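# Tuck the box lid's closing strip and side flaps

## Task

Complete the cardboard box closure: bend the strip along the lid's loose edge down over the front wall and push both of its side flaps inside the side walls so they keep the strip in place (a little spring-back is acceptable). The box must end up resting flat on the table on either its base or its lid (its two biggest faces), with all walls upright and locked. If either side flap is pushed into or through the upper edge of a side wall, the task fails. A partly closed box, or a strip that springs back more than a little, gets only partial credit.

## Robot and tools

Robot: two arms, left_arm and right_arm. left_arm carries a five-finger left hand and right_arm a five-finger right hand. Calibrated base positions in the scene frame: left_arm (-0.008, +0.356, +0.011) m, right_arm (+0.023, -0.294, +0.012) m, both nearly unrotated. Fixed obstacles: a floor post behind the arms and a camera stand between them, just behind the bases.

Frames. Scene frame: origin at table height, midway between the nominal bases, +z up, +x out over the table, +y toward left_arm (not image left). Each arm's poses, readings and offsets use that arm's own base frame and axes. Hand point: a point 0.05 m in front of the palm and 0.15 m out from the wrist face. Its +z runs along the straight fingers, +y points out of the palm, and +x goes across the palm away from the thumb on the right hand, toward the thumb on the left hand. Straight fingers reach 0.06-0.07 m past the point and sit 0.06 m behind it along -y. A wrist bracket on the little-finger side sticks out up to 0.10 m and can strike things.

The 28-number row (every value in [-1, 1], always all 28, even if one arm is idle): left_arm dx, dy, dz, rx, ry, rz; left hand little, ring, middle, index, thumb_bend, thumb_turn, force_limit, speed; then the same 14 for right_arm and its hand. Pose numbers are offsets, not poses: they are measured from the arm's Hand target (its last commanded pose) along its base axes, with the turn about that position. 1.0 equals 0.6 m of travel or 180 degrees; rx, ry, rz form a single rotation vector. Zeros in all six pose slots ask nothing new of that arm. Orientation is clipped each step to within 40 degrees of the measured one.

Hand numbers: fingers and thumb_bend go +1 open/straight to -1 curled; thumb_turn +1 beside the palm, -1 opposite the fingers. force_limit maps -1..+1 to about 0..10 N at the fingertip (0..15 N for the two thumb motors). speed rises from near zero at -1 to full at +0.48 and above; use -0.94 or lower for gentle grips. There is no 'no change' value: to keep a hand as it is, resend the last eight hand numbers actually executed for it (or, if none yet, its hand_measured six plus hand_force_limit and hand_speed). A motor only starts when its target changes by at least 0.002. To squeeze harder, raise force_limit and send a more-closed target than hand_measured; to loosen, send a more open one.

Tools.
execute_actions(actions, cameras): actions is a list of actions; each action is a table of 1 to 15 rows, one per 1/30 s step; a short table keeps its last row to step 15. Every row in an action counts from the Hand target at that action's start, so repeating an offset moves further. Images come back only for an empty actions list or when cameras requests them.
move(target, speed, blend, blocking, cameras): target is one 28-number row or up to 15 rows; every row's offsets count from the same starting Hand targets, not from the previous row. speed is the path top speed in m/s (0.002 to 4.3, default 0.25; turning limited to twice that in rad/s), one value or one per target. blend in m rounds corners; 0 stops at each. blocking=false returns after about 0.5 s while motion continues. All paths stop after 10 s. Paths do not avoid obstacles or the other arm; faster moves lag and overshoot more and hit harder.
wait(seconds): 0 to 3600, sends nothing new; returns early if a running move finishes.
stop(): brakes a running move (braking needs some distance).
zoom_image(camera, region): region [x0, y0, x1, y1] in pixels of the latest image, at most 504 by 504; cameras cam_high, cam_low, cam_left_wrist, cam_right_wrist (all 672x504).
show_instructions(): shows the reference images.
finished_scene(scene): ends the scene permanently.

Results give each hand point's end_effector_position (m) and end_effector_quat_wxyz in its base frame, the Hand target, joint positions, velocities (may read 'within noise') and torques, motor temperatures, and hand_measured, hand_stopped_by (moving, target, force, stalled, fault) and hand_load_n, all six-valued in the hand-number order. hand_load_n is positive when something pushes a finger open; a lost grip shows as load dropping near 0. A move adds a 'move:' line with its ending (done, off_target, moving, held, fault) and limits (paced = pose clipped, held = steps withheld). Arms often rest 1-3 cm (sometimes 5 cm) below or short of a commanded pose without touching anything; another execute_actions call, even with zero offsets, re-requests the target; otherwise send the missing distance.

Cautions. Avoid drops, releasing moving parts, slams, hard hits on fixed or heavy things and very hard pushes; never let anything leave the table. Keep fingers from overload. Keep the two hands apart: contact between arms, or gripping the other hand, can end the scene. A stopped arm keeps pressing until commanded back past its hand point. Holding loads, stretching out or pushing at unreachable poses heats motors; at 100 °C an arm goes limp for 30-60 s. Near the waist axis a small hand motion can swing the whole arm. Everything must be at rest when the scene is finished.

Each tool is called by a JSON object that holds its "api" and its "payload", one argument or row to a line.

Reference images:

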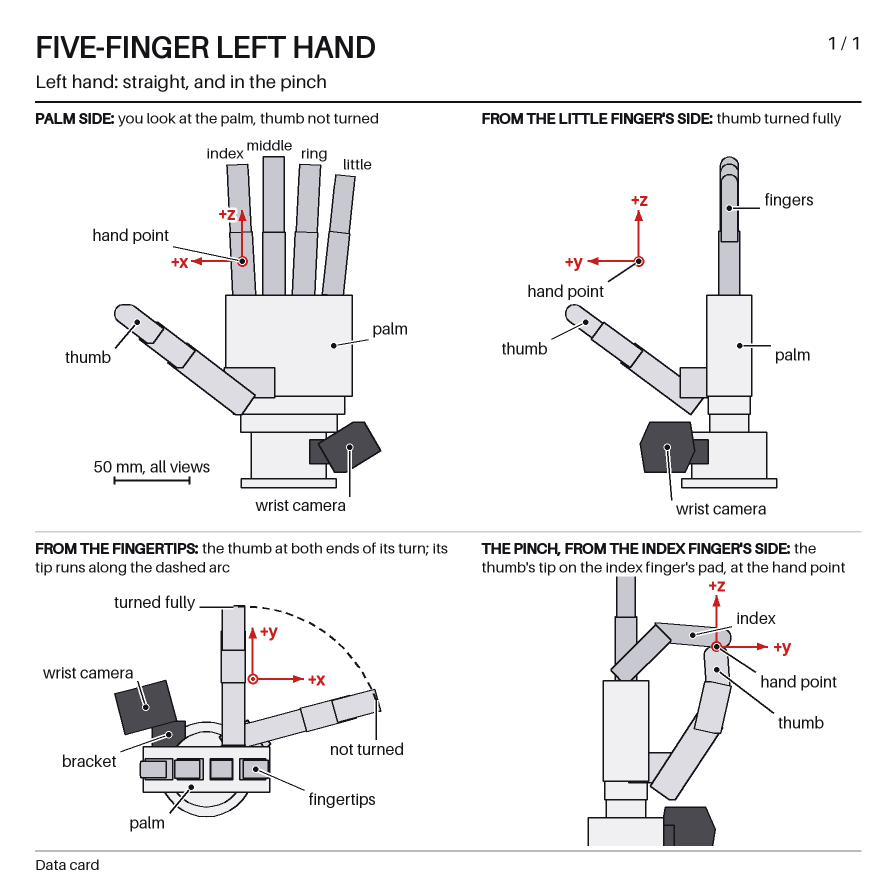

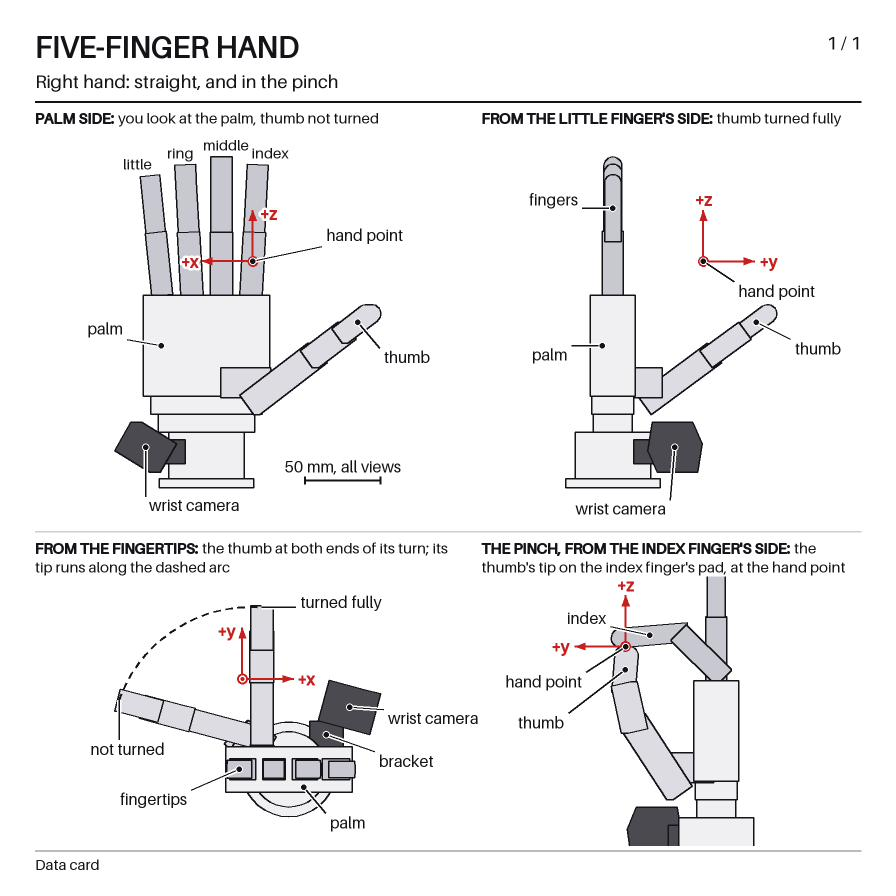

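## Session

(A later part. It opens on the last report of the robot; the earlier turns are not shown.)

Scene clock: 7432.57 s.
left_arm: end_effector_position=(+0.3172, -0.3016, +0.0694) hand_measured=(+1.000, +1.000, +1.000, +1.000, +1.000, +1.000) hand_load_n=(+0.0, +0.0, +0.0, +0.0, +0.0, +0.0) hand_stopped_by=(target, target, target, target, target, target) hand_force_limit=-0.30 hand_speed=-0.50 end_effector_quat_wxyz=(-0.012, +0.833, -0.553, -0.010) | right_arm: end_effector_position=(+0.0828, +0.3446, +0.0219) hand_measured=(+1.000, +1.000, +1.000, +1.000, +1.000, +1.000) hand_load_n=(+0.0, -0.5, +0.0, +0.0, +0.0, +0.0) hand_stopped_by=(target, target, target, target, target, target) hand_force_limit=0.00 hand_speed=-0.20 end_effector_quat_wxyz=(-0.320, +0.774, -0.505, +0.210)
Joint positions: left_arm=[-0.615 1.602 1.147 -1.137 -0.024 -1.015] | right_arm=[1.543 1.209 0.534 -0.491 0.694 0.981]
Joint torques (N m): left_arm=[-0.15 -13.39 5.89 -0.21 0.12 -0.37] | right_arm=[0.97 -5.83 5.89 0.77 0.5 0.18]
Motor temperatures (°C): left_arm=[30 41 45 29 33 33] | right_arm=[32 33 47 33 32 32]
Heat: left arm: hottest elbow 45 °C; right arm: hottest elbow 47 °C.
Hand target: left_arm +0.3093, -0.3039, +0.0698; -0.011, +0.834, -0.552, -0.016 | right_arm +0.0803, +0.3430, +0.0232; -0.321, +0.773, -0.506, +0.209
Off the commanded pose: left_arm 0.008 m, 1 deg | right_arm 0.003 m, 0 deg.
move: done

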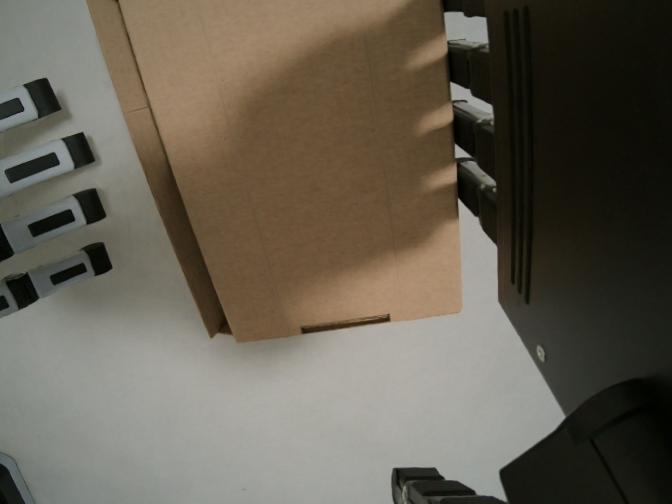

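{"api": "move", "payload": {
  "target": [
    [0.045,0.02,0.02,0,0,0,1,1,1,1,1,1,-0.3,-0.5,-0.03,-0.06,0.05,0,0,0,1,1,1,1,1,1,0,-0.2],
    [0.07,0.03,0.08,0,0,0,1,1,1,1,1,1,-0.3,-0.5,0.0,-0.15,0.15,0,0,0,1,1,1,1,1,1,0,-0.2]
  ],
  "speed": [0.03,0.06],
  "cameras": ["all"]
}}

{"api": "move", "payload": {
  "target": [0,0,0.2,0,0,0,1,1,1,1,1,1,-0.3,-0.5,0.05,-0.15,0.05,0,0,0,1,1,1,1,1,1,0,-0.2],
  "speed": 0.08,
  "cameras": ["all"]
}}

{"api": "zoom_image", "payload": {
  "camera": "cam_low",
  "region": [160, 310, 330, 440]
}}

{"api": "zoom_image", "payload": {
  "camera": "cam_right_wrist",
  "region": [180, 0, 400, 240]
}}

Scene clock: 7443.90 s.
left_arm: end_effector_position=(+0.3327, -0.2808, +0.0993) hand_measured=(+1.000, +1.000, +1.000, +1.000, +1.000, +1.000) hand_load_n=(+0.0, +0.0, +0.0, +0.0, -0.5, +0.0) hand_stopped_by=(target, target, target, target, target, target) hand_force_limit=-0.30 hand_speed=-0.50 end_effector_quat_wxyz=(-0.011, +0.834, -0.551, -0.037) | right_arm: end_effector_position=(+0.0789, +0.2504, +0.1039) hand_measured=(+1.000, +1.000, +1.000, +1.000, +1.000, +1.000) hand_load_n=(+0.0, -0.5, +0.0, -0.5, +0.0, -0.5) hand_stopped_by=(target, target, target, target, target, target) hand_force_limit=0.00 hand_speed=-0.20 end_effector_quat_wxyz=(-0.319, +0.773, -0.507, +0.210)
Joint positions: left_arm=[-0.556 1.609 1.237 -1.274 -0.024 -0.961] | right_arm=[1.55 0.723 0.513 -0.967 0.698 0.995]
Joint torques (N m): left_arm=[1.9 -13.57 10.06 -0.29 -0.03 -0.04] | right_arm=[-0.32 -0.97 9.01 0.77 0.25 -0.08]
Heat: left arm: hottest elbow 45 °C; right arm: hottest elbow 47 °C.
Hand target: left_arm +0.3511, -0.2859, +0.1177; -0.011, +0.834, -0.552, -0.016 | right_arm +0.0803, +0.2530, +0.1132; -0.321, +0.773, -0.506, +0.209
Off the commanded pose: left_arm 0.027 m, 2 deg | right_arm 0.010 m, 0 deg.
move: off_target (left_arm)

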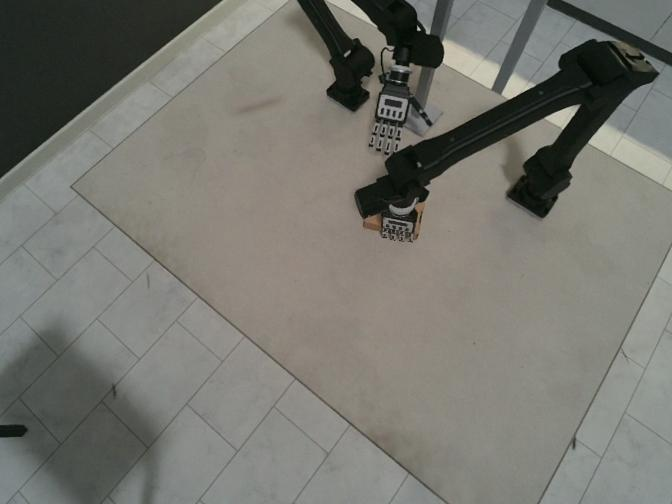

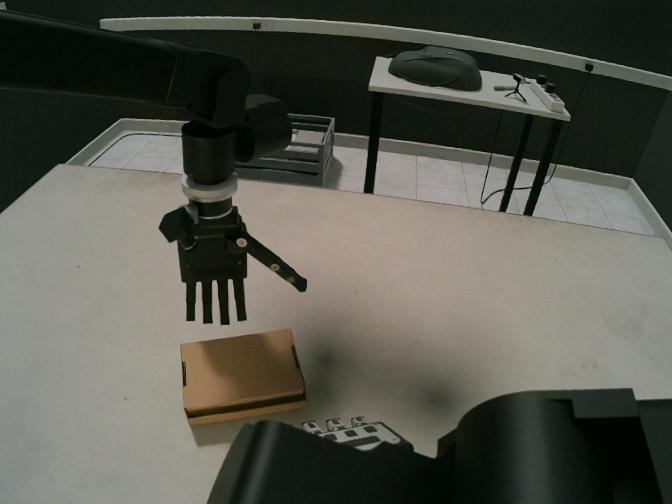

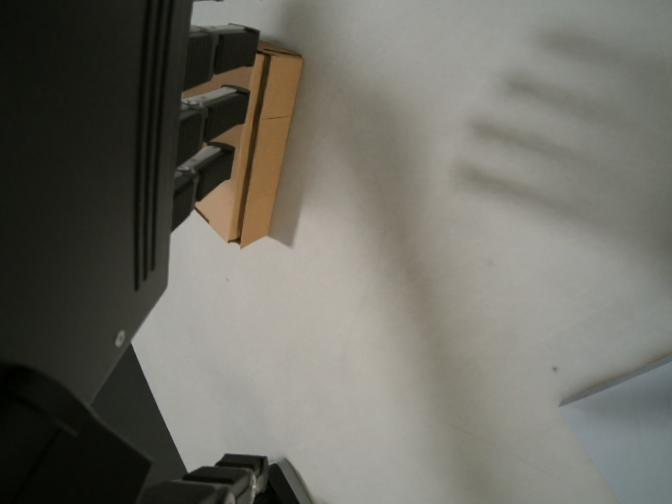

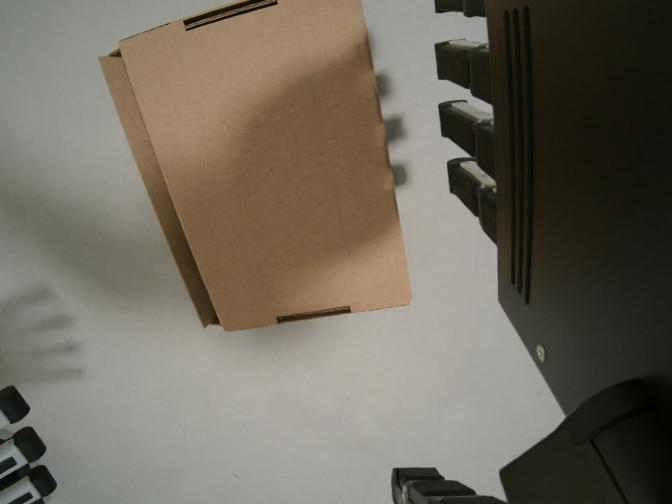

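Scene clock: 7446.13 s.
left_arm: end_effector_position=(+0.3383, -0.2842, +0.2133) hand_measured=(+1.000, +1.000, +1.000, +1.000, +1.000, +1.000) hand_load_n=(+0.0, +0.0, +0.0, +0.0, +0.0, +0.0) hand_stopped_by=(target, target, target, target, target, target) hand_force_limit=-0.30 hand_speed=-0.50 end_effector_quat_wxyz=(-0.011, +0.834, -0.550, -0.043) | right_arm: end_effector_position=(+0.1108, +0.1671, +0.1445) hand_measured=(+1.000, +1.000, +1.000, +1.000, +1.000, +1.000) hand_load_n=(+0.0, +0.0, -0.5, +0.0, +0.0, +0.0) hand_stopped_by=(target, target, target, target, target, target) hand_force_limit=0.00 hand_speed=-0.20 end_effector_quat_wxyz=(-0.326, +0.769, -0.509, +0.207)
Joint positions: left_arm=[-0.556 1.568 1.494 -1.583 -0.024 -0.961] | right_arm=[1.227 0.332 0.505 -1.131 0.54 0.651]
Joint torques (N m): left_arm=[1.9 -14.56 10.65 -0.31 -0.03 -0.04] | right_arm=[-0.26 1.85 7.71 1.13 0.11 -0.06]
Heat: left arm: hottest elbow 46 °C; right arm: hottest elbow 47 °C.
Hand target: left_arm +0.3511, -0.2859, +0.2378; -0.011, +0.834, -0.552, -0.016 | right_arm +0.1103, +0.1630, +0.1432; -0.321, +0.773, -0.506, +0.209
Off the commanded pose: left_arm 0.028 m, 3 deg | right_arm 0.004 m, 1 deg.
move: off_target (left_arm)

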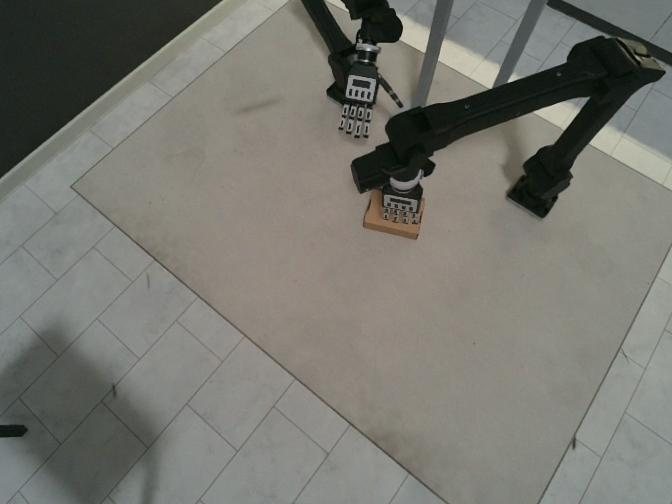

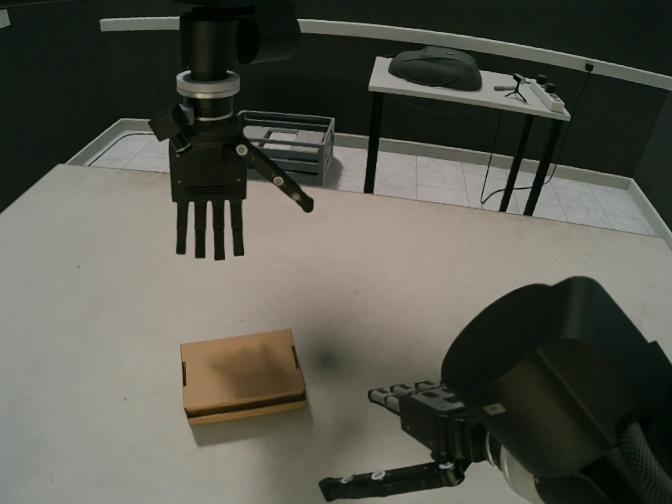

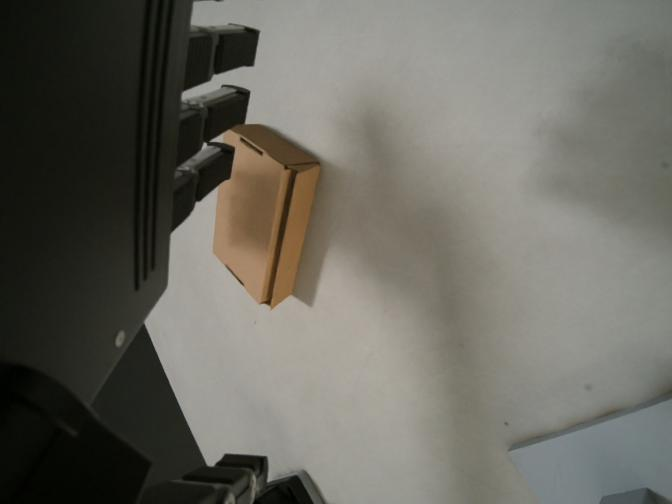

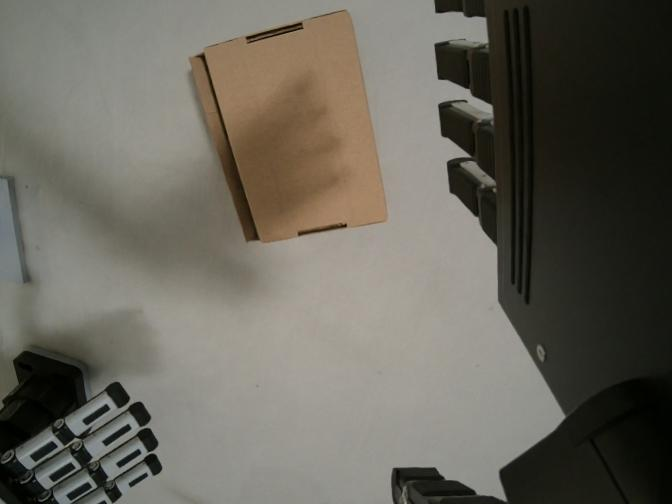

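Scaled by 2.965 from the camera's image (finer frame: 960x720).

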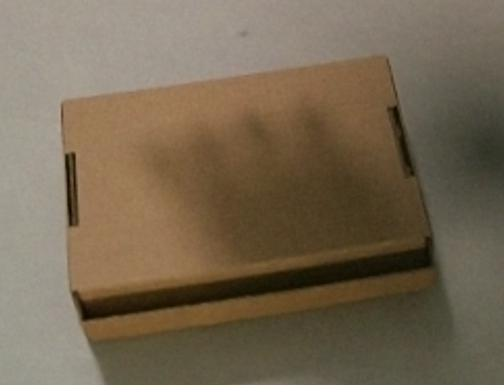

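Scaled by 2.100 from the camera's image (finer frame: 960x720).

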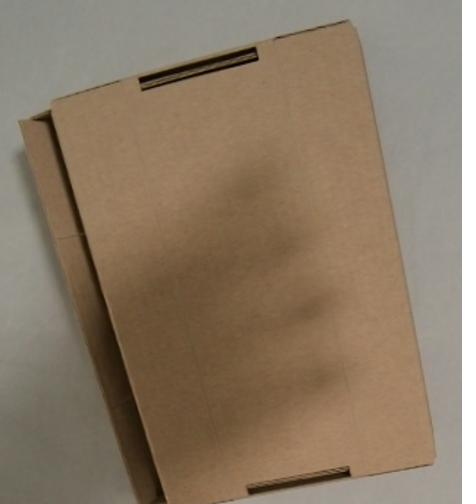

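{"api": "finished_scene", "payload": {

}}

The scene is finished: the task was done.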